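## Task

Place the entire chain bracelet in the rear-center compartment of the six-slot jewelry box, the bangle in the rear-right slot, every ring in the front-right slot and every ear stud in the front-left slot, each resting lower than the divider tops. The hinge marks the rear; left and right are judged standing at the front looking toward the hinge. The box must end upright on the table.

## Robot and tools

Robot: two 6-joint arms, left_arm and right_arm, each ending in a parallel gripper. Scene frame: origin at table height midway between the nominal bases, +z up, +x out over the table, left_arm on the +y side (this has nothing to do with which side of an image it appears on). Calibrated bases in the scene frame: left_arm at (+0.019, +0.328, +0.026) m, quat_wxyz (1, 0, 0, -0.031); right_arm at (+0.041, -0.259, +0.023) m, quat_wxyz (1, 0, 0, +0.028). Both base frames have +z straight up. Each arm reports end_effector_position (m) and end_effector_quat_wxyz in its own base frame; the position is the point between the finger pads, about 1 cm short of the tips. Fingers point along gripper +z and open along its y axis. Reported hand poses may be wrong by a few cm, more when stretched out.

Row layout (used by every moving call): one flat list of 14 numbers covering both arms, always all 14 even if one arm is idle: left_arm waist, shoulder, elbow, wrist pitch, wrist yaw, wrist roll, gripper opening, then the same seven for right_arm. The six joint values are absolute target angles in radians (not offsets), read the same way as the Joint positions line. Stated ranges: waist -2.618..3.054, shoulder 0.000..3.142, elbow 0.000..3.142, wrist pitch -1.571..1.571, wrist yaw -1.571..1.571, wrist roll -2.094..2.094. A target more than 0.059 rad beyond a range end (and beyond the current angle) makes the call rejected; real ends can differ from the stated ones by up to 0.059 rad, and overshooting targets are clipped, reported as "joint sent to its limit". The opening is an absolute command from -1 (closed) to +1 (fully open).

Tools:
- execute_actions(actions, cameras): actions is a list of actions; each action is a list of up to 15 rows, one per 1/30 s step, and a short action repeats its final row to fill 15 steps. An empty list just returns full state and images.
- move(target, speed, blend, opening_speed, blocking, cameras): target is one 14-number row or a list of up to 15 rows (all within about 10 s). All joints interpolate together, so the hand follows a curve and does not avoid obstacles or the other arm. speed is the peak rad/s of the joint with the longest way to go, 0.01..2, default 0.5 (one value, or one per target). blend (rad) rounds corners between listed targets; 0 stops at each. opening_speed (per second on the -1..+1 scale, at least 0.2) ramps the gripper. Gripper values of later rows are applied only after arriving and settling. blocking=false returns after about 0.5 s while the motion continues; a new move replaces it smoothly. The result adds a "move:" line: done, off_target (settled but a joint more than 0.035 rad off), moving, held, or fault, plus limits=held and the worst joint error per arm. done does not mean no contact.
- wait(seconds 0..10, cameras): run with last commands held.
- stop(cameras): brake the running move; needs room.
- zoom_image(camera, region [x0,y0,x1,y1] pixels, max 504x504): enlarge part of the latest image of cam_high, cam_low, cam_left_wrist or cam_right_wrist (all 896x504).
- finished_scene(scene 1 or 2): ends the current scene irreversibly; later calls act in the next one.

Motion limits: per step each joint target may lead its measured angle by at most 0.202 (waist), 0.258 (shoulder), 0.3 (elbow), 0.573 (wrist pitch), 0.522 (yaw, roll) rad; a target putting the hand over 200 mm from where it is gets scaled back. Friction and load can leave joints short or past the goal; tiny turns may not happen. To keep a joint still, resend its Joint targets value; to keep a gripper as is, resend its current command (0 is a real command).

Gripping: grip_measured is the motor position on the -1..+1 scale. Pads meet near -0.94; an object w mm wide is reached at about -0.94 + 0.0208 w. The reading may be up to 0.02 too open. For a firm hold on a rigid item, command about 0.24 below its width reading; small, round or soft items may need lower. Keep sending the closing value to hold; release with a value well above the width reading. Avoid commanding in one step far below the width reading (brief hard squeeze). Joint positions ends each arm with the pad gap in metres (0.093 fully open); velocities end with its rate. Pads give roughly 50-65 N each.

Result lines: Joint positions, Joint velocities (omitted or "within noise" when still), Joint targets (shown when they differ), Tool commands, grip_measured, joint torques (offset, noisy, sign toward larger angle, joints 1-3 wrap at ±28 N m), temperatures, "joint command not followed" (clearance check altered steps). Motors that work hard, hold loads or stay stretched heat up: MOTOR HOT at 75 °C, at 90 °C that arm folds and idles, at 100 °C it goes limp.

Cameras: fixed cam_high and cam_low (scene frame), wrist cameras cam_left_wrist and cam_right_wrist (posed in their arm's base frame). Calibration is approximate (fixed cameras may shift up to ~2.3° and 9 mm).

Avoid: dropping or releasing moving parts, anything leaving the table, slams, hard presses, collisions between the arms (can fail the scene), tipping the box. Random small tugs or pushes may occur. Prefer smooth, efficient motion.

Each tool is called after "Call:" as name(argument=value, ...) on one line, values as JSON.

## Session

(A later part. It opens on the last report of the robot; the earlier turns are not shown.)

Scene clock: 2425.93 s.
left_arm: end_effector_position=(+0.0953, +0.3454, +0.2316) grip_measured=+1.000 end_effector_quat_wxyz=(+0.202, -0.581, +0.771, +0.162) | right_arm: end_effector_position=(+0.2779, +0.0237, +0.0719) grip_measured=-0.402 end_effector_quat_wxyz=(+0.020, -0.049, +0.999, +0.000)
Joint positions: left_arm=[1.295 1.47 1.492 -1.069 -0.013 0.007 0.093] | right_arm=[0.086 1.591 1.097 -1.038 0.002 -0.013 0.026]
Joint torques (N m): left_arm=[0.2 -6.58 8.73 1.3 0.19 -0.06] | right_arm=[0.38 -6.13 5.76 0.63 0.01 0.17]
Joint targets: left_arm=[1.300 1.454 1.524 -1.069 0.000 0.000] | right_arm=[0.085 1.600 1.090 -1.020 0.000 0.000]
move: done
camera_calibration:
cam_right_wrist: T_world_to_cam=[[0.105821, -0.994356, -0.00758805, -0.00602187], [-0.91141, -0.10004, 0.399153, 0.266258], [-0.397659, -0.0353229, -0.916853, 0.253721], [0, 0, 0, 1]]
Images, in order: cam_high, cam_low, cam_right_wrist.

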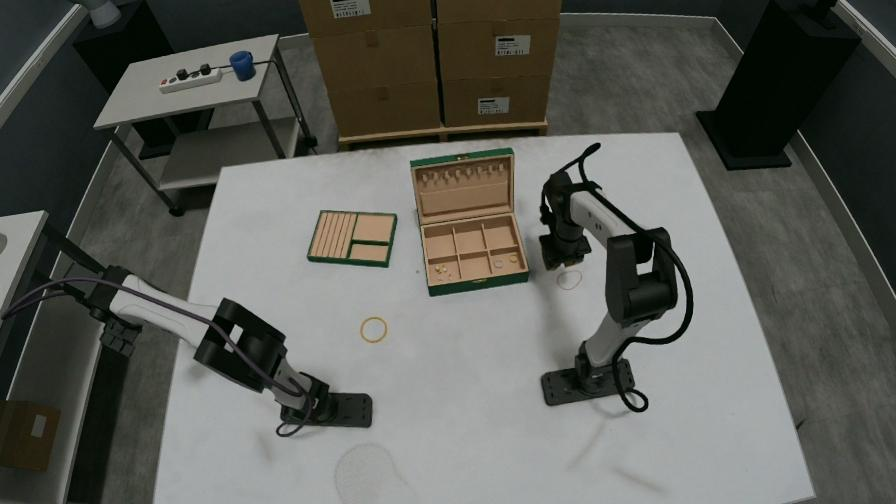

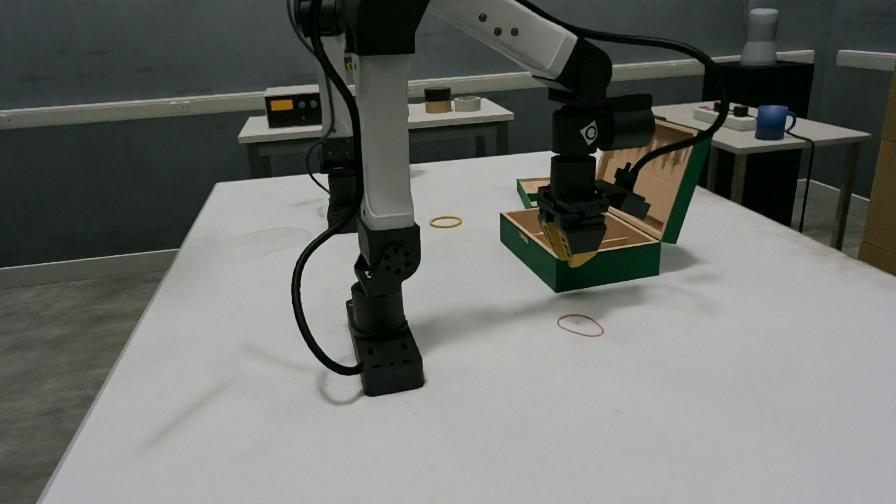

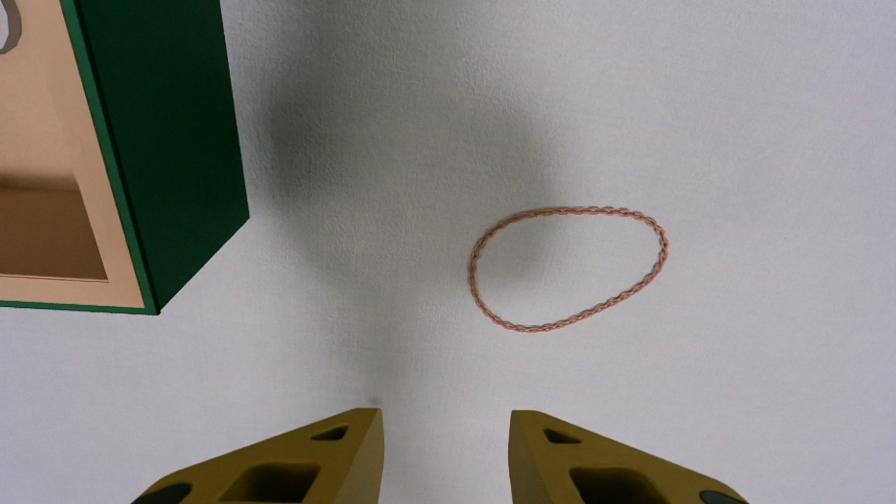

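Call:
move(target=[[1.3,1.454,1.524,-1.069,0.0,0.0,1,0.055,1.64,1.03,-0.93,0.0,0.0,-0.4],[1.3,1.454,1.524,-1.069,0.0,0.0,1,0.055,1.75,0.929,-0.75,0.0,0.0,-0.4]], speed=0.2, blend=[0.01,0], cameras=["cam_right_wrist"])

Scene clock: 2436.67 s.
left_arm: end_effector_position=(+0.0953, +0.3455, +0.2314) grip_measured=+1.000 end_effector_quat_wxyz=(+0.202, -0.581, +0.771, +0.162) | right_arm: end_effector_position=(+0.2776, +0.0166, -0.0025) grip_measured=-0.402 end_effector_quat_wxyz=(+0.001, -0.036, +0.999, -0.001)
Joint positions: left_arm=[1.295 1.47 1.492 -1.069 -0.013 0.007 0.093] | right_arm=[0.061 1.737 0.937 -0.768 0.002 -0.012 0.026]
Joint torques (N m): left_arm=[0.2 -6.58 8.73 1.3 0.19 -0.05] | right_arm=[-0.03 -6.37 4.81 0.54 0 0.17]
Joint targets: left_arm=[1.300 1.454 1.524 -1.069 0.000 0.000] | right_arm=[0.055 1.750 0.929 -0.750 0.000 0.000]
move: done
camera_calibration:
cam_right_wrist: T_world_to_cam=[[0.0793266, -0.996814, -0.00830484, -0.00617335], [-0.898691, -0.075118, 0.432101, 0.291086], [-0.431348, -0.0268136, -0.901787, 0.194413], [0, 0, 0, 1]]
Images, in order: cam_right_wrist.

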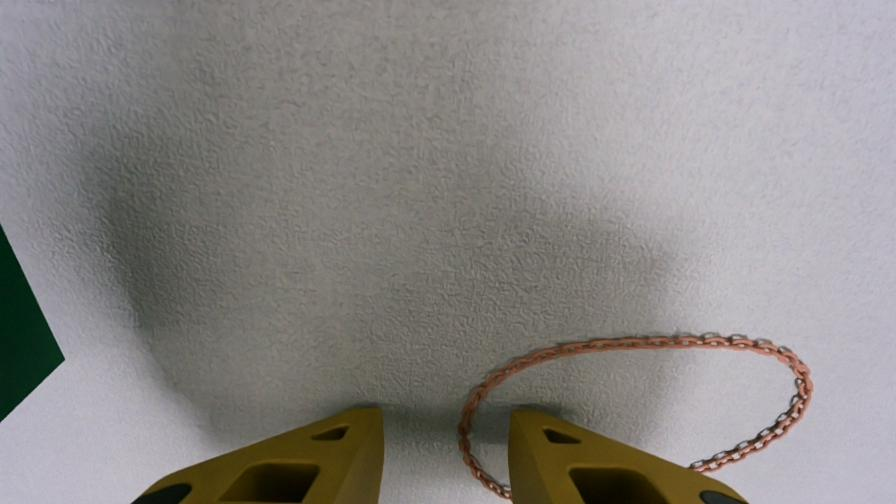

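Call:
move(target=[[1.3,1.454,1.524,-1.069,0.0,0.0,1,0.055,1.757,0.920,-0.735,0.0,0.0,-0.4],[1.3,1.454,1.524,-1.069,0.0,0.0,1,0.055,1.757,0.920,-0.735,0.0,0.0,-1.0],[1.3,1.454,1.524,-1.069,0.0,0.0,1,0.055,1.60,1.14,-1.10,0.0,0.0,-1.0],[1.3,1.454,1.524,-1.069,0.0,0.0,1,0.055,1.50,1.45,-1.45,0.0,0.0,-1.0]], speed=[0.1,0.1,0.25,0.4], opening_speed=0.6, blend=[0,0,0.03,0], cameras=["cam_right_wrist","cam_low"])

Scene clock: 2449.53 s.
left_arm: end_effector_position=(+0.0953, +0.3454, +0.2316) grip_measured=+1.000 end_effector_quat_wxyz=(+0.202, -0.581, +0.771, +0.162) | right_arm: end_effector_position=(+0.2681, +0.0168, +0.1752) grip_measured=-0.970 end_effector_quat_wxyz=(+0.030, -0.036, +0.999, +0.002)
Joint positions: left_arm=[1.295 1.47 1.492 -1.069 -0.013 0.007 0.093] | right_arm=[0.061 1.514 1.433 -1.43 -0.003 -0.012 0]
Joint torques (N m): left_arm=[0.21 -6.61 8.73 1.29 0.19 -0.05] | right_arm=[-0.03 -7.71 8.17 0.27 0.05 0.17]
Joint targets: left_arm=[1.300 1.454 1.524 -1.069 0.000 0.000] | right_arm=[0.055 1.500 1.450 -1.450 0.000 0.000]
move: done
camera_calibration:
cam_right_wrist: T_world_to_cam=[[0.0800465, -0.996721, -0.0118001, -0.0033346], [-0.921902, -0.0785292, 0.379381, 0.221295], [-0.379064, -0.0194896, -0.925165, 0.340519], [0, 0, 0, 1]]
Images, in order: cam_low, cam_right_wrist.

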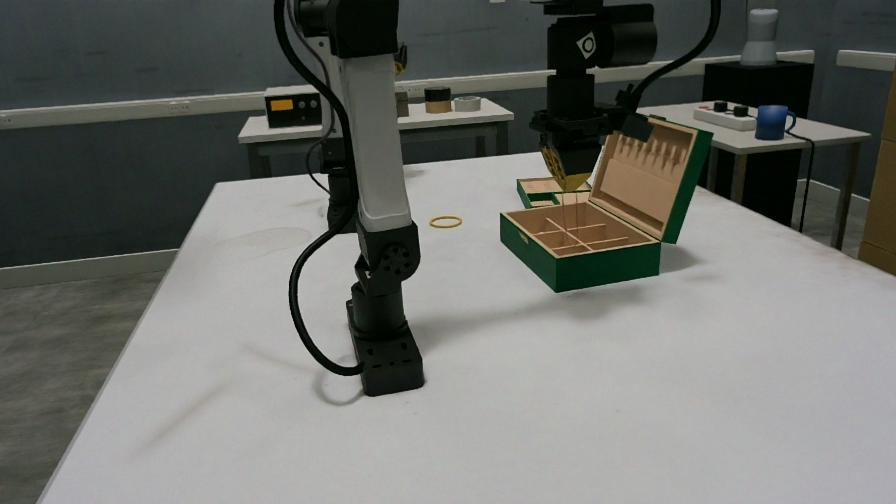

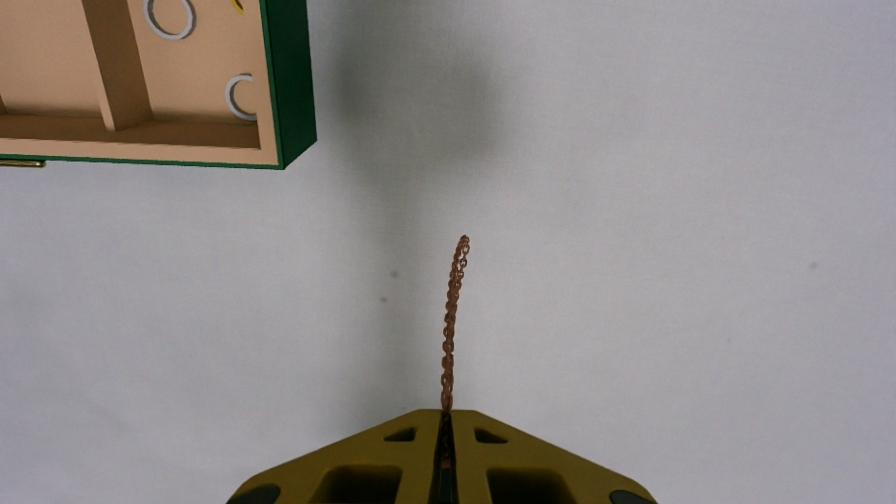

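Call:
move(target=[[1.3,1.454,1.524,-1.069,0.0,0.0,1,0.2,1.55,1.55,-1.4,0.0,0.1,-1.0],[1.3,1.454,1.524,-1.069,0.0,0.0,1,0.50,1.69,1.51,-0.895,0.0,0.46,-1.0]], speed=0.5, blend=[0.05,0], cameras=["cam_right_wrist","cam_low"])

Scene clock: 2468.33 s.
left_arm: end_effector_position=(+0.0953, +0.3454, +0.2316) grip_measured=+1.000 end_effector_quat_wxyz=(+0.202, -0.581, +0.771, +0.162) | right_arm: end_effector_position=(+0.3654, +0.1992, +0.1850) grip_measured=-0.970 end_effector_quat_wxyz=(+0.222, -0.025, +0.968, +0.114)
Joint positions: left_arm=[1.295 1.47 1.492 -1.069 -0.013 0.007 0.093] | right_arm=[0.499 1.676 1.52 -0.911 -0.001 0.447 0]
Joint torques (N m): left_arm=[0.18 -6.57 8.72 1.29 0.19 -0.05] | right_arm=[0.59 -7.66 6.46 1.53 0.05 0.21]
Joint targets: left_arm=[1.300 1.454 1.524 -1.069 0.000 0.000] | right_arm=[0.500 1.690 1.510 -0.895 0.000 0.460]
move: done
camera_calibration:
cam_right_wrist: T_world_to_cam=[[0.109525, -0.970358, -0.21543, 0.192452], [-0.993927, -0.109243, -0.0132519, 0.426648], [-0.0106752, 0.215573, -0.976429, 0.217993], [0, 0, 0, 1]]
Images, in order: cam_low, cam_right_wrist.

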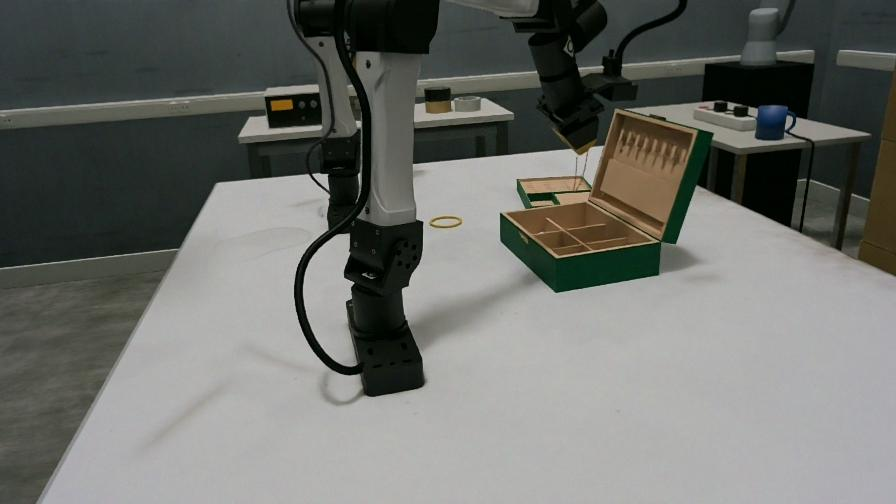

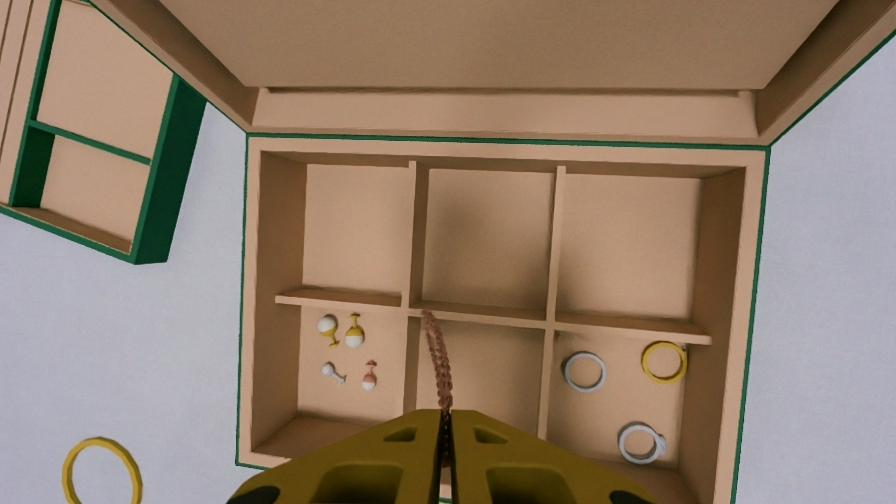

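Call:
move(target=[[1.3,1.454,1.524,-1.069,0.0,0.0,1,0.502,1.74,1.112,-0.225,0.0,0.548,-1.0],[1.3,1.454,1.524,-1.069,0.0,0.0,1,0.502,1.885,0.962,0.07,0.0,0.548,-1.0]], speed=[0.3,0.2], blend=[0.03,0], cameras=["cam_right_wrist","cam_low"])

Call:
zoom_image(camera="cam_low", region=[480, 100, 720, 300])

Scene clock: 2489.60 s.
left_arm: end_effector_position=(+0.0953, +0.3455, +0.2314) grip_measured=+1.000 end_effector_quat_wxyz=(+0.202, -0.581, +0.771, +0.162) | right_arm: end_effector_position=(+0.4031, +0.2198, +0.0323) grip_measured=-0.970 end_effector_quat_wxyz=(+0.311, +0.017, +0.934, +0.177)
Joint positions: left_arm=[1.295 1.47 1.492 -1.069 -0.013 0.007 0.093] | right_arm=[0.499 1.867 0.973 0.055 -0.001 0.536 0]
Joint torques (N m): left_arm=[0.2 -6.58 8.73 1.29 0.19 -0.05] | right_arm=[0.75 -8.17 5.45 1.93 0.05 0.15]
Joint targets: left_arm=[1.300 1.454 1.524 -1.069 0.000 0.000] | right_arm=[0.502 1.885 0.962 0.070 0.000 0.548]
move: done
camera_calibration:
cam_right_wrist: T_world_to_cam=[[0.0894963, -0.9341, -0.345611, 0.179693], [-0.980106, -0.0208781, -0.197371, 0.445352], [0.177149, 0.356399, -0.917386, -0.0437159], [0, 0, 0, 1]]
Images, in order: cam_low, cam_right_wrist.

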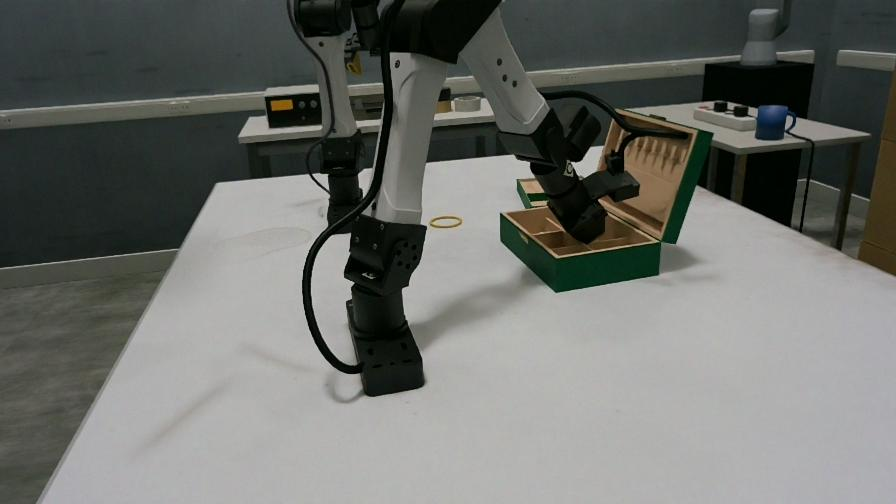

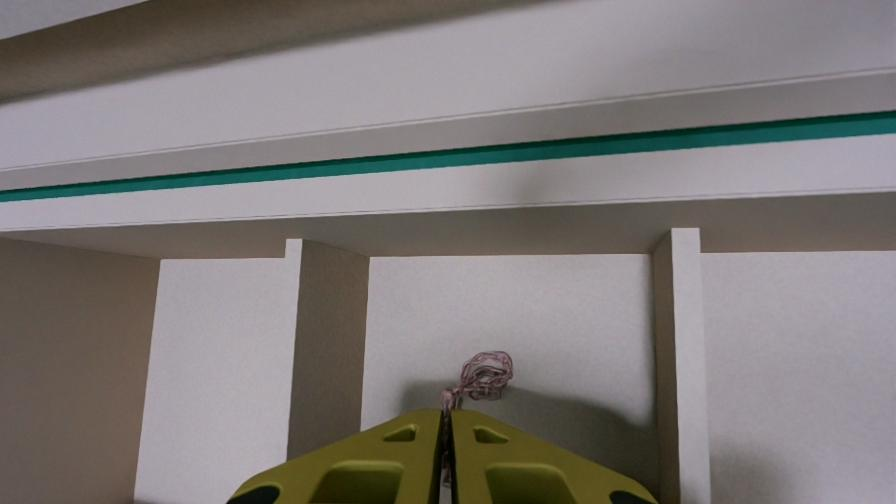

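Scaled by 2.100 from the camera's 896x504 image, which has a finer 1280x720 frame.

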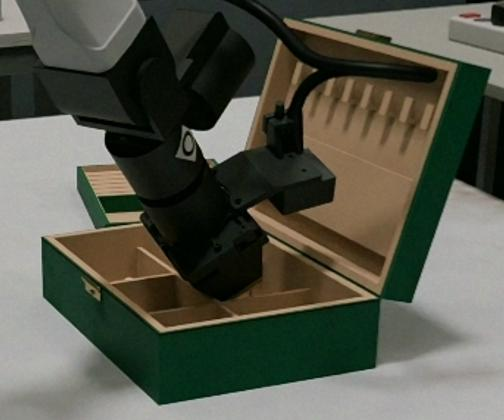

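Release and retreat.

Call:
move(target=[[1.3,1.454,1.524,-1.069,0.0,0.0,1,0.508,1.885,0.962,0.07,0.0,0.548,-1.0],[1.3,1.454,1.524,-1.069,0.0,0.0,1,0.508,1.885,0.962,0.07,0.0,0.548,-0.6],[1.3,1.454,1.524,-1.069,0.0,0.0,1,0.502,1.74,1.112,-0.225,0.0,0.548,-0.6],[1.3,1.454,1.524,-1.069,0.0,0.0,1,0.50,1.45,1.25,-0.75,0.0,0.4,-0.3]], speed=[0.15,0.15,0.25,0.5], opening_speed=0.5, blend=[0,0,0.03,0], cameras=["cam_right_wrist","cam_low"])

Scene clock: 2505.20 s.
left_arm: end_effector_position=(+0.0953, +0.3455, +0.2314) grip_measured=+1.000 end_effector_quat_wxyz=(+0.202, -0.581, +0.771, +0.162) | right_arm: end_effector_position=(+0.3355, +0.1846, +0.1789) grip_measured=-0.302 end_effector_quat_wxyz=(+0.269, -0.044, +0.953, +0.133)
Joint positions: left_arm=[1.295 1.47 1.492 -1.069 -0.013 0.007 0.093] | right_arm=[0.503 1.465 1.231 -0.728 -0.001 0.412 0.031]
Joint torques (N m): left_arm=[0.2 -6.58 8.73 1.3 0.19 -0.05] | right_arm=[0.25 -8.34 9.42 1.35 0.05 -0.09]
Joint targets: left_arm=[1.300 1.454 1.524 -1.069 0.000 0.000] | right_arm=[0.500 1.450 1.250 -0.750 0.000 0.400]
move: done
camera_calibration:
cam_right_wrist: T_world_to_cam=[[0.165119, -0.958008, -0.234428, 0.162699], [-0.98303, -0.1406, -0.117826, 0.416105], [0.0799173, 0.249905, -0.964967, 0.176132], [0, 0, 0, 1]]
Images, in order: cam_low, cam_right_wrist.

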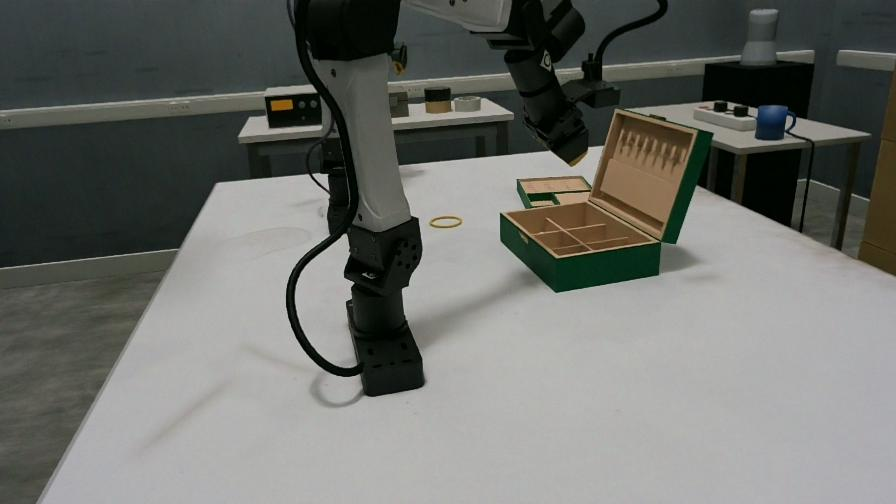

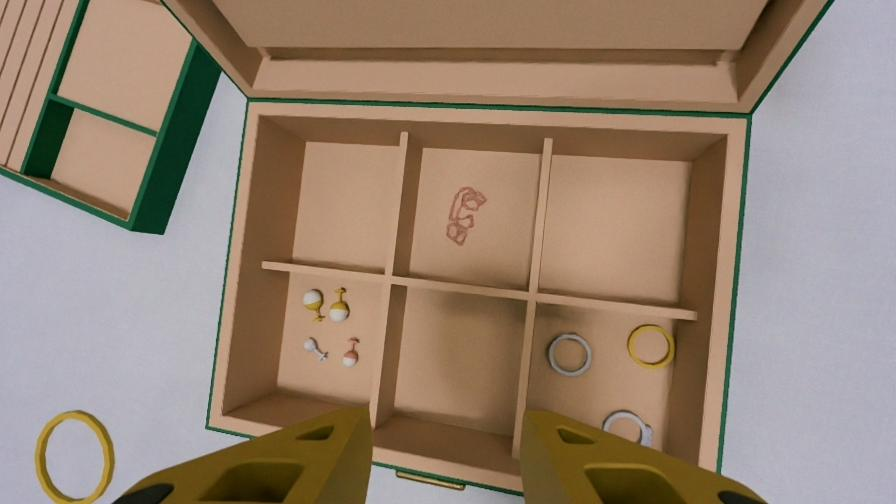

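Call:
move(target=[[1.3,1.454,1.524,-1.069,0.0,0.0,1,0.9,1.6,1.4,-0.66,0.0,0.0,-0.2],[1.3,1.454,1.524,-1.069,0.0,0.0,1,1.14,1.91,1.275,-0.21,0.0,0.0,-0.2]], speed=0.6, blend=[0.1,0], cameras=["cam_right_wrist","cam_high"])

Scene clock: 2528.13 s.
left_arm: end_effector_position=(+0.0953, +0.3455, +0.2314) grip_measured=+1.000 end_effector_quat_wxyz=(+0.202, -0.581, +0.771, +0.162) | right_arm: end_effector_position=(+0.2087, +0.4552, +0.0889) grip_measured=-0.202 end_effector_quat_wxyz=(+0.298, -0.500, +0.790, +0.193)
Joint positions: left_arm=[1.295 1.47 1.492 -1.069 -0.013 0.007 0.093] | right_arm=[1.141 1.9 1.281 -0.225 0.001 0.012 0.035]
Joint torques (N m): left_arm=[0.2 -6.57 8.73 1.29 0.19 -0.06] | right_arm=[0.38 -10.13 6.76 1.91 0.01 -0.06]
Joint targets: left_arm=[1.300 1.454 1.524 -1.069 0.000 0.000] | right_arm=[1.140 1.910 1.275 -0.210 0.000 0.000]
move: done
camera_calibration:
cam_right_wrist: T_world_to_cam=[[0.910149, -0.414158, -0.0100664, -0.0012168], [-0.400867, -0.874288, -0.273727, 0.545249], [0.104565, 0.253167, -0.961755, 0.0248885], [0, 0, 0, 1]]
Images, in order: cam_high, cam_right_wrist.

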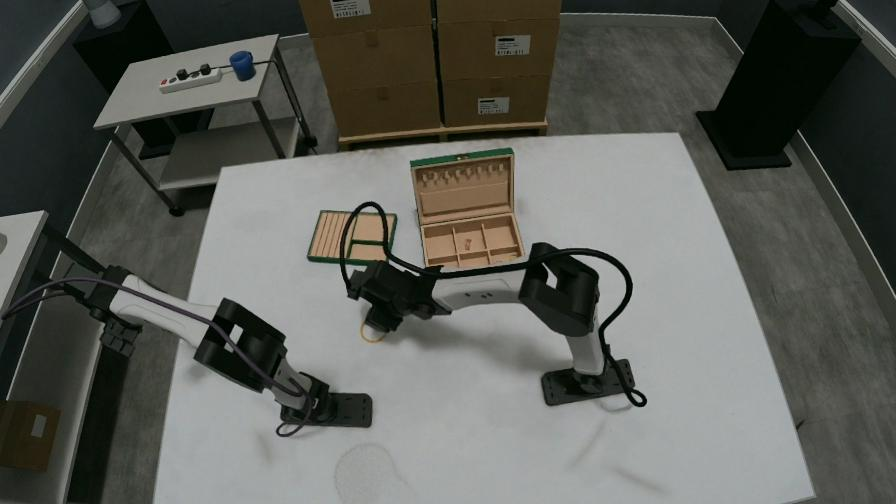

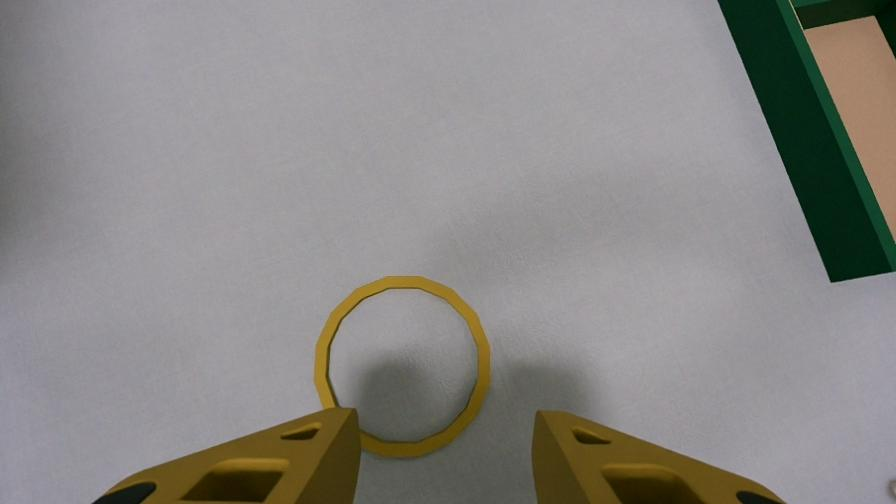

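Call:
move(target=[1.3,1.454,1.524,-1.069,0.0,0.0,1,1.238,2.068,1.264,-0.05,0.0,0.0,-0.3], speed=0.3, cameras=["cam_right_wrist"])

Scene clock: 2548.33 s.
left_arm: end_effector_position=(+0.0953, +0.3455, +0.2314) grip_measured=+1.000 end_effector_quat_wxyz=(+0.202, -0.581, +0.771, +0.162) | right_arm: end_effector_position=(+0.1703, +0.4904, +0.0357) grip_measured=-0.298 end_effector_quat_wxyz=(+0.288, -0.538, +0.765, +0.206)
Joint positions: left_arm=[1.295 1.47 1.492 -1.069 -0.013 0.007 0.093] | right_arm=[1.237 2.053 1.271 -0.065 0.002 0.012 0.031]
Joint torques (N m): left_arm=[0.2 -6.58 8.73 1.29 0.19 -0.05] | right_arm=[0.57 -10.65 6.19 1.92 0.01 -0.07]
Joint targets: left_arm=[1.300 1.454 1.524 -1.069 0.000 0.000] | right_arm=[1.238 2.068 1.264 -0.050 0.000 0.000]
move: done
camera_calibration:
cam_right_wrist: T_world_to_cam=[[0.945486, -0.325515, -0.0097879, -0.00172383], [-0.315874, -0.909338, -0.27079, 0.548682], [0.0792459, 0.25912, -0.962589, -0.0297752], [0, 0, 0, 1]]
Images, in order: cam_right_wrist.

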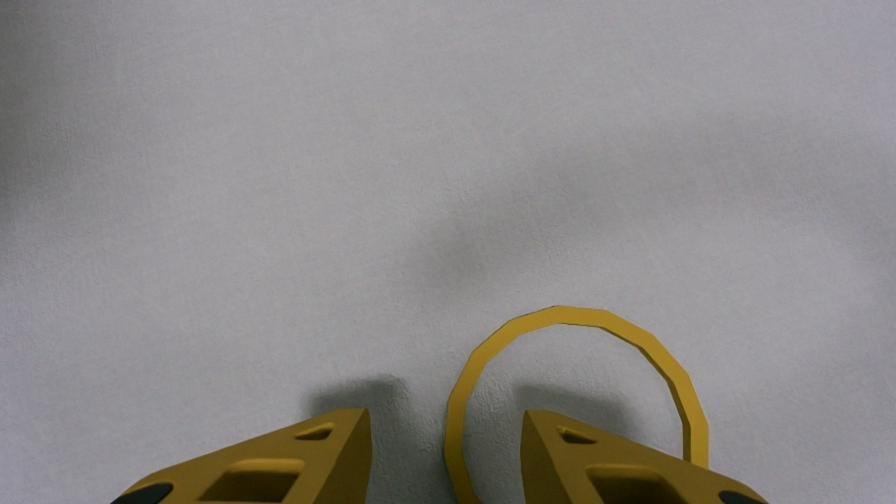

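Call:
move(target=[[1.3,1.454,1.524,-1.069,0.0,0.0,1,1.231,2.068,1.264,-0.05,0.0,0.0,-0.3],[1.3,1.454,1.524,-1.069,0.0,0.0,1,1.231,2.122,1.230,0.028,0.0,0.0,-0.3]], speed=0.12, cameras=["cam_right_wrist","cam_low"])

Call:
zoom_image(camera="cam_low", region=[360, 150, 520, 270])

Scene clock: 2562.60 s.
left_arm: end_effector_position=(+0.0953, +0.3455, +0.2314) grip_measured=+1.000 end_effector_quat_wxyz=(+0.202, -0.581, +0.771, +0.162) | right_arm: end_effector_position=(+0.1703, +0.4904, +0.0128) grip_measured=-0.298 end_effector_quat_wxyz=(+0.287, -0.538, +0.765, +0.206)
Joint positions: left_arm=[1.295 1.47 1.492 -1.069 -0.013 0.007 0.093] | right_arm=[1.237 2.101 1.24 0.013 0.002 0.012 0.031]
Joint torques (N m): left_arm=[0.2 -6.6 8.73 1.29 0.19 -0.05] | right_arm=[-0.05 -10.24 5.65 1.91 0.01 -0.07]
Joint targets: left_arm=[1.300 1.454 1.524 -1.069 0.000 0.000] | right_arm=[1.231 2.122 1.230 0.028 0.000 0.000]
move: done
camera_calibration:
cam_right_wrist: T_world_to_cam=[[0.945484, -0.325522, -0.00978951, -0.00194431], [-0.315941, -0.909533, -0.270056, 0.542596], [0.0790053, 0.258426, -0.962795, -0.0514595], [0, 0, 0, 1]]
Images, in order: cam_low, cam_right_wrist.

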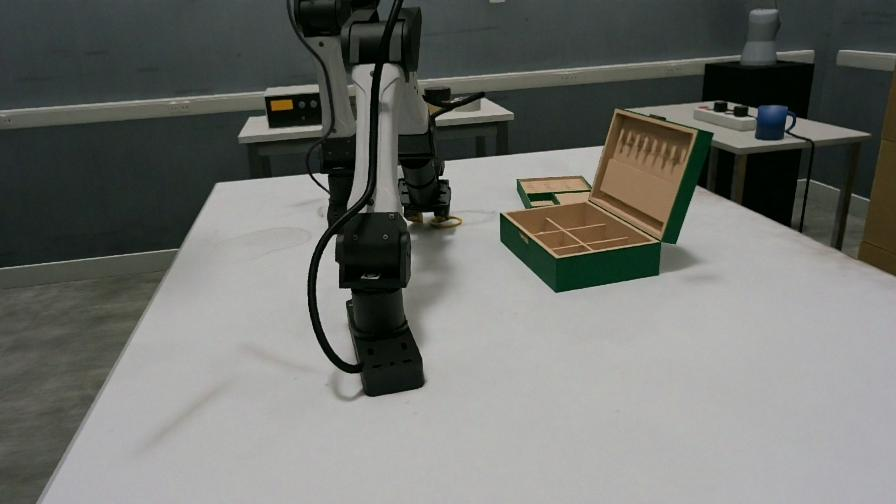

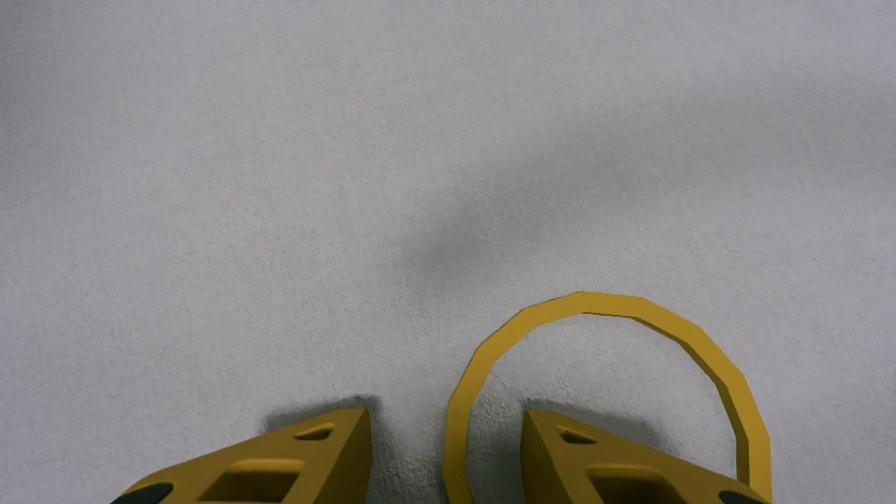

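Scaled by 3.150 from the camera's 896x504 image, which has a finer 1280x720 frame.

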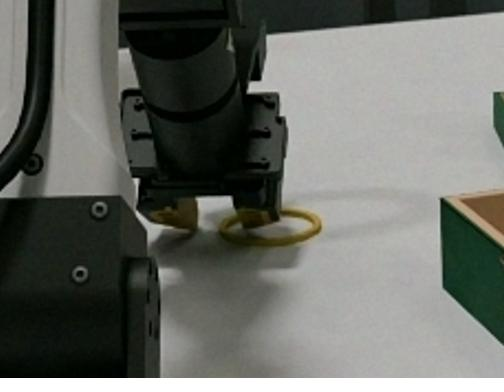

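Call:
move(target=[[1.3,1.454,1.524,-1.069,0.0,0.0,1,1.231,2.134,1.222,0.045,0.0,0.0,-0.3],[1.3,1.454,1.524,-1.069,0.0,0.0,1,1.231,2.134,1.222,0.045,0.0,0.0,-1.0]], speed=0.1, opening_speed=0.5, cameras=["cam_right_wrist"])

Call:
move(target=[[1.3,1.454,1.524,-1.069,0.0,0.0,1,1.231,2.04,1.28,-0.10,0.0,0.0,-1.0],[1.3,1.454,1.524,-1.069,0.0,0.0,1,1.1,1.70,1.45,-0.60,0.0,0.0,-1.0]], speed=[0.2,0.4], blend=[0.03,0], cameras=["cam_right_wrist"])

Scene clock: 2572.03 s.
left_arm: end_effector_position=(+0.0953, +0.3455, +0.2314) grip_measured=+1.000 end_effector_quat_wxyz=(+0.202, -0.581, +0.771, +0.162) | right_arm: end_effector_position=(+0.1710, +0.4926, +0.0112) grip_measured=-0.965 end_effector_quat_wxyz=(+0.293, -0.536, +0.763, +0.210)
Joint positions: left_arm=[1.295 1.47 1.492 -1.069 -0.013 0.007 0.093] | right_arm=[1.237 2.109 1.234 0.042 0.002 0.012 0]
Joint torques (N m): left_arm=[0.2 -6.58 8.73 1.29 0.19 -0.06] | right_arm=[-0.03 -9.84 5.45 1.82 0.01 -0.07]
Joint targets: left_arm=[1.300 1.454 1.524 -1.069 0.000 0.000] | right_arm=[1.231 2.134 1.222 0.045 0.000 0.000]
move: done
camera_calibration:
cam_right_wrist: T_world_to_cam=[[0.94553, -0.325389, -0.00975784, -0.00203862], [-0.314626, -0.905739, -0.283984, 0.542412], [0.0835672, 0.271586, -0.958779, -0.0608816], [0, 0, 0, 1]]
Images, in order: cam_right_wrist.

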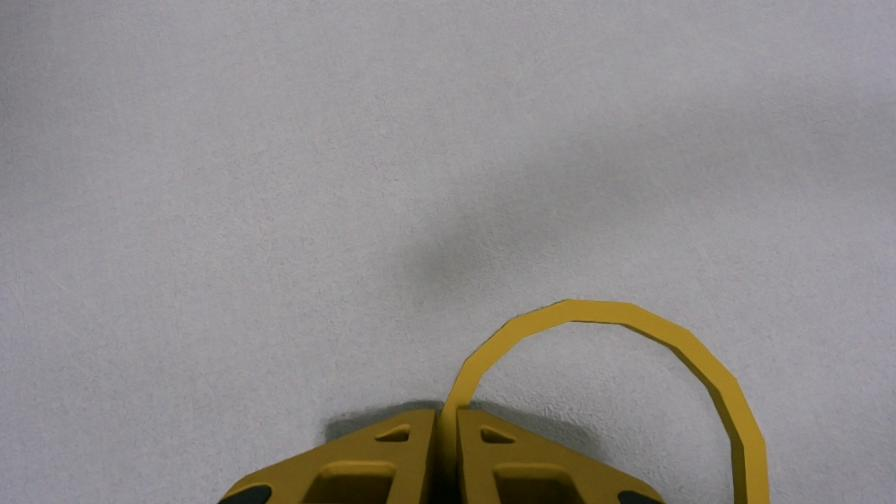

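Scene clock: 2574.77 s.
left_arm: end_effector_position=(+0.0953, +0.3455, +0.2314) grip_measured=+1.000 end_effector_quat_wxyz=(+0.202, -0.581, +0.771, +0.162) | right_arm: end_effector_position=(+0.2105, +0.4174, +0.1764) grip_measured=-0.965 end_effector_quat_wxyz=(+0.291, -0.488, +0.803, +0.181)
Joint positions: left_arm=[1.295 1.47 1.492 -1.069 -0.013 0.007 0.093] | right_arm=[1.104 1.721 1.431 -0.581 0.002 0.012 0]
Joint torques (N m): left_arm=[0.2 -6.58 8.73 1.29 0.19 -0.05] | right_arm=[0.1 -11.73 9.61 1.54 0.01 -0.07]
Joint targets: left_arm=[1.300 1.454 1.524 -1.069 0.000 0.000] | right_arm=[1.100 1.700 1.450 -0.600 0.000 0.000]
move: done
camera_calibration:
cam_right_wrist: T_world_to_cam=[[0.893973, -0.448013, -0.00983678, -0.000116075], [-0.436302, -0.865175, -0.24721, 0.535858], [0.102243, 0.22529, -0.968912, 0.131825], [0, 0, 0, 1]]
Images, in order: cam_right_wrist.

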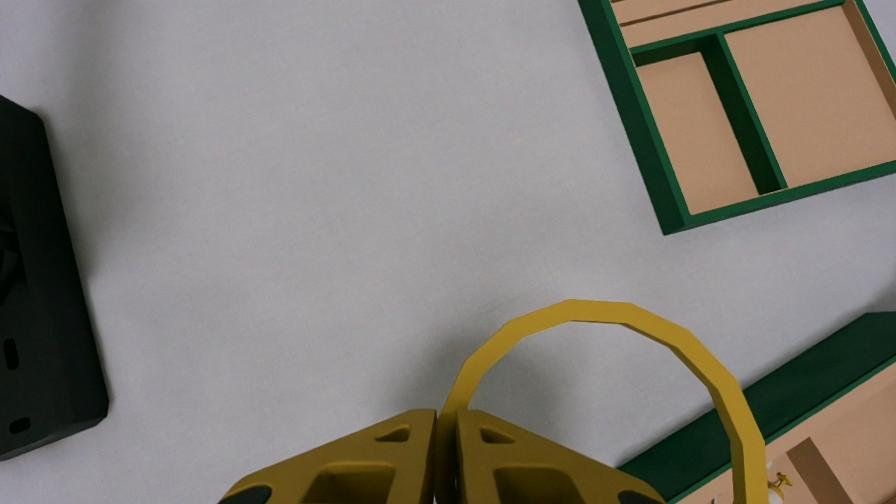

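Call:
move(target=[[1.3,1.454,1.524,-1.069,0.0,0.0,1,0.75,1.56,1.25,-0.52,0.0,0.2,-1.0],[1.3,1.454,1.524,-1.069,0.0,0.0,1,0.405,1.555,1.165,-0.43,0.0,0.442,-1.0]], speed=0.4, blend=[0.05,0], cameras=["cam_right_wrist","cam_low"])

Call:
move(target=[1.3,1.454,1.524,-1.069,0.0,0.0,1,0.405,1.714,1.028,-0.135,0.0,0.442,-1.0], speed=0.25, cameras=["cam_right_wrist","cam_low"])

Call:
zoom_image(camera="cam_low", region=[480, 80, 720, 300])

Scene clock: 2618.73 s.
left_arm: end_effector_position=(+0.0953, +0.3455, +0.2314) grip_measured=+1.000 end_effector_quat_wxyz=(+0.202, -0.581, +0.771, +0.162) | right_arm: end_effector_position=(+0.3960, +0.1696, +0.1509) grip_measured=-0.966 end_effector_quat_wxyz=(+0.318, +0.012, +0.937, +0.141)
Joint positions: left_arm=[1.295 1.47 1.492 -1.069 -0.013 0.007 0.093] | right_arm=[0.405 1.586 1.175 -0.448 0 0.43 0]
Joint torques (N m): left_arm=[0.2 -6.58 8.73 1.29 0.19 -0.05] | right_arm=[0.51 -11.22 6.74 1.94 0.04 0.18]
Joint targets: left_arm=[1.300 1.454 1.524 -1.069 0.000 0.000] | right_arm=[0.405 1.555 1.165 -0.430 0.000 0.442]
move: done
camera_calibration:
cam_right_wrist: T_world_to_cam=[[0.0791743, -0.958044, -0.275469, 0.171959], [-0.977872, -0.0209624, -0.208152, 0.461504], [0.193644, 0.285854, -0.938504, 0.0929299], [0, 0, 0, 1]]
Images, in order: cam_low, cam_right_wrist.

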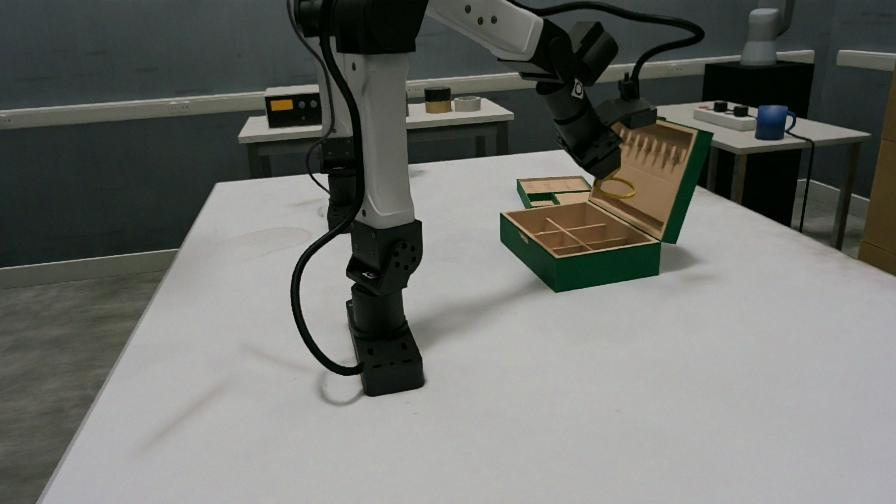

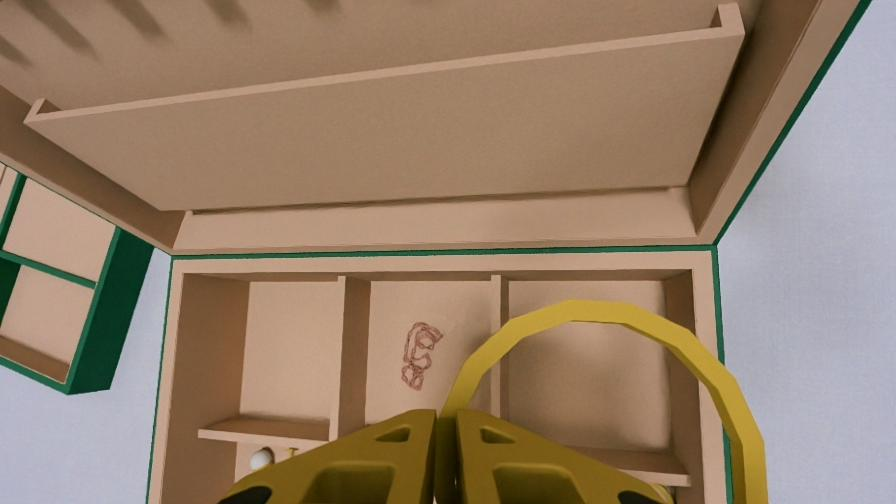

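Scene clock: 2620.57 s.
left_arm: end_effector_position=(+0.0953, +0.3455, +0.2314) grip_measured=+1.000 end_effector_quat_wxyz=(+0.202, -0.581, +0.771, +0.162) | right_arm: end_effector_position=(+0.4133, +0.1770, +0.0940) grip_measured=-0.966 end_effector_quat_wxyz=(+0.335, +0.012, +0.930, +0.149)
Joint positions: left_arm=[1.295 1.47 1.492 -1.069 -0.013 0.007 0.093] | right_arm=[0.405 1.701 1.036 -0.154 0 0.43 0]
Joint torques (N m): left_arm=[0.21 -6.58 8.75 1.3 0.19 -0.05] | right_arm=[0.51 -7.83 6.5 2 0.04 0.16]
Joint targets: left_arm=[1.300 1.454 1.524 -1.069 0.000 0.000] | right_arm=[0.405 1.714 1.028 -0.135 0.000 0.442]
move: done
camera_calibration:
cam_right_wrist: T_world_to_cam=[[0.088948, -0.953516, -0.287915, 0.158344], [-0.969601, -0.0167363, -0.24412, 0.465959], [0.227954, 0.300877, -0.926019, 0.0160245], [0, 0, 0, 1]]
Images, in order: cam_low, cam_right_wrist.

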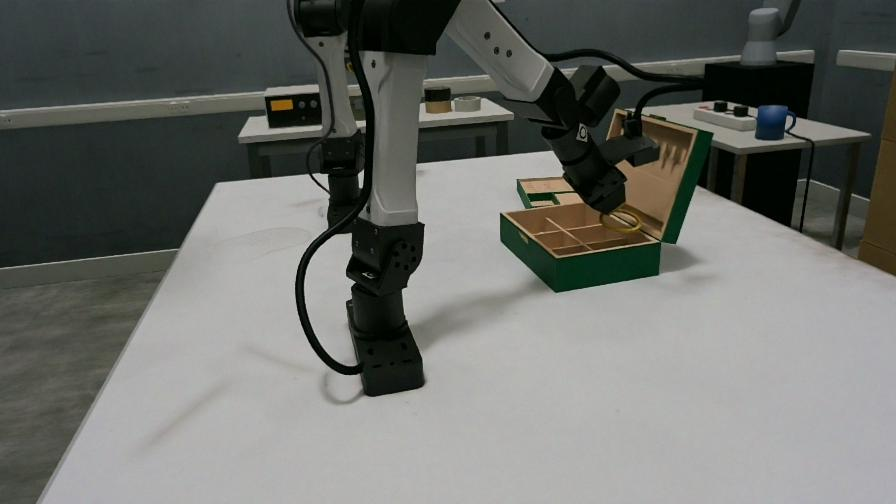

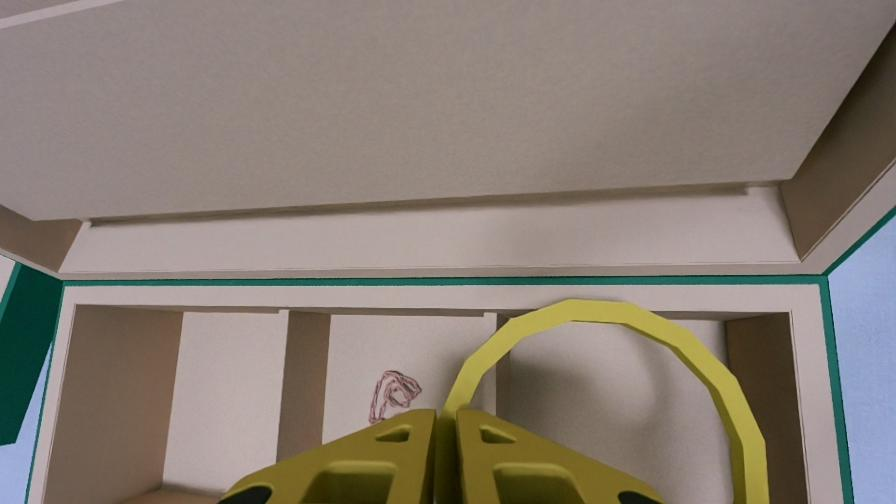

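Scaled by 2.100 from the camera's 896x504 image, which has a finer 1280x720 frame.

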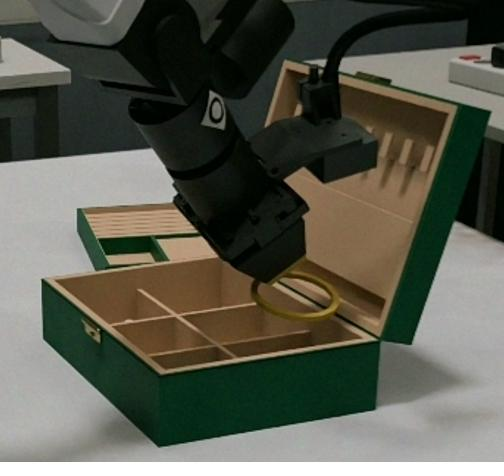

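Call:
move(target=[[1.3,1.454,1.524,-1.069,0.0,0.0,1,0.386,1.71,1.018,-0.135,0.0,0.43,-1.0],[1.3,1.454,1.524,-1.069,0.0,0.0,1,0.386,1.752,0.951,-0.03,0.0,0.43,-1.0]], speed=0.15, cameras=["cam_right_wrist"])

Scene clock: 2641.00 s.
left_arm: end_effector_position=(+0.0953, +0.3455, +0.2314) grip_measured=+1.000 end_effector_quat_wxyz=(+0.202, -0.581, +0.771, +0.162) | right_arm: end_effector_position=(+0.4111, +0.1695, +0.0662) grip_measured=-0.966 end_effector_quat_wxyz=(+0.333, +0.018, +0.931, +0.145)
Joint positions: left_arm=[1.295 1.47 1.492 -1.069 -0.013 0.007 0.093] | right_arm=[0.391 1.738 0.96 -0.049 0 0.43 0]
Joint torques (N m): left_arm=[0.2 -6.58 8.73 1.29 0.19 -0.05] | right_arm=[0.02 -7.69 6.11 1.94 0.04 0.03]
Motor temperatures (°C): left_arm=[26 41 48 39 26 27 27] | right_arm=[29 59 43 37 26 25 28]
Joint targets: left_arm=[1.300 1.454 1.524 -1.069 0.000 0.000] | right_arm=[0.386 1.752 0.951 -0.030 0.000 0.430]
move: done
camera_calibration:
cam_right_wrist: T_world_to_cam=[[0.0742876, -0.955412, -0.285779, 0.149676], [-0.971351, -0.00445535, -0.237606, 0.455065], [0.225738, 0.295243, -0.928372, -0.00490286], [0, 0, 0, 1]]
Images, in order: cam_right_wrist.

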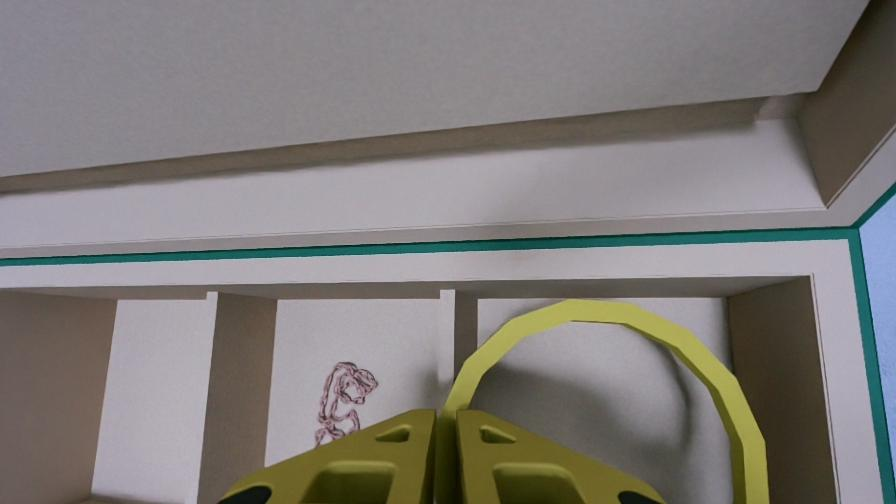

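Call:
move(target=[[1.3,1.454,1.524,-1.069,0.0,0.0,1,0.386,1.800,0.911,0.05,0.0,0.43,-1.0]], speed=0.12, cameras=["cam_right_wrist","cam_low"])

Call:
zoom_image(camera="cam_low", region=[520, 130, 700, 300])

Scene clock: 2653.83 s.
left_arm: end_effector_position=(+0.0953, +0.3455, +0.2314) grip_measured=+1.000 end_effector_quat_wxyz=(+0.202, -0.581, +0.771, +0.162) | right_arm: end_effector_position=(+0.4100, +0.1691, +0.0443) grip_measured=-0.966 end_effector_quat_wxyz=(+0.330, +0.018, +0.933, +0.144)
Joint positions: left_arm=[1.295 1.47 1.492 -1.069 -0.013 0.007 0.093] | right_arm=[0.391 1.785 0.92 0.032 0 0.43 0]
Joint torques (N m): left_arm=[0.2 -6.58 8.73 1.29 0.19 -0.06] | right_arm=[0.01 -7.79 5.79 1.97 0.04 0.03]
Joint targets: left_arm=[1.300 1.454 1.524 -1.069 0.000 0.000] | right_arm=[0.386 1.800 0.911 0.050 0.000 0.430]
move: done
camera_calibration:
cam_right_wrist: T_world_to_cam=[[0.0723801, -0.956199, -0.283628, 0.143885], [-0.972922, -0.00510326, -0.231079, 0.449288], [0.21951, 0.292673, -0.930676, -0.0218305], [0, 0, 0, 1]]
Images, in order: cam_low, cam_right_wrist.

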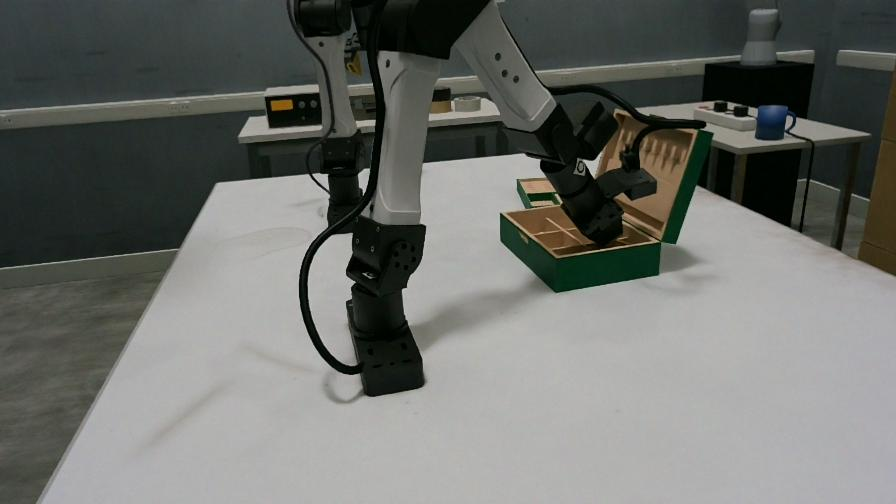

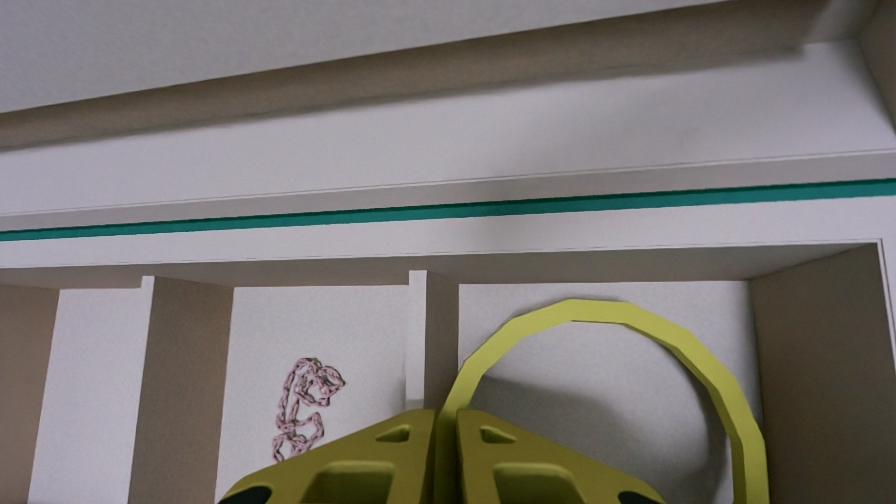

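Scaled by 2.800 from the camera's 896x504 image, which has a finer 1280x720 frame.

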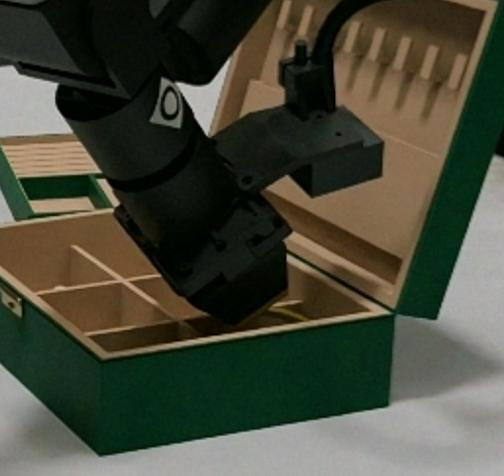

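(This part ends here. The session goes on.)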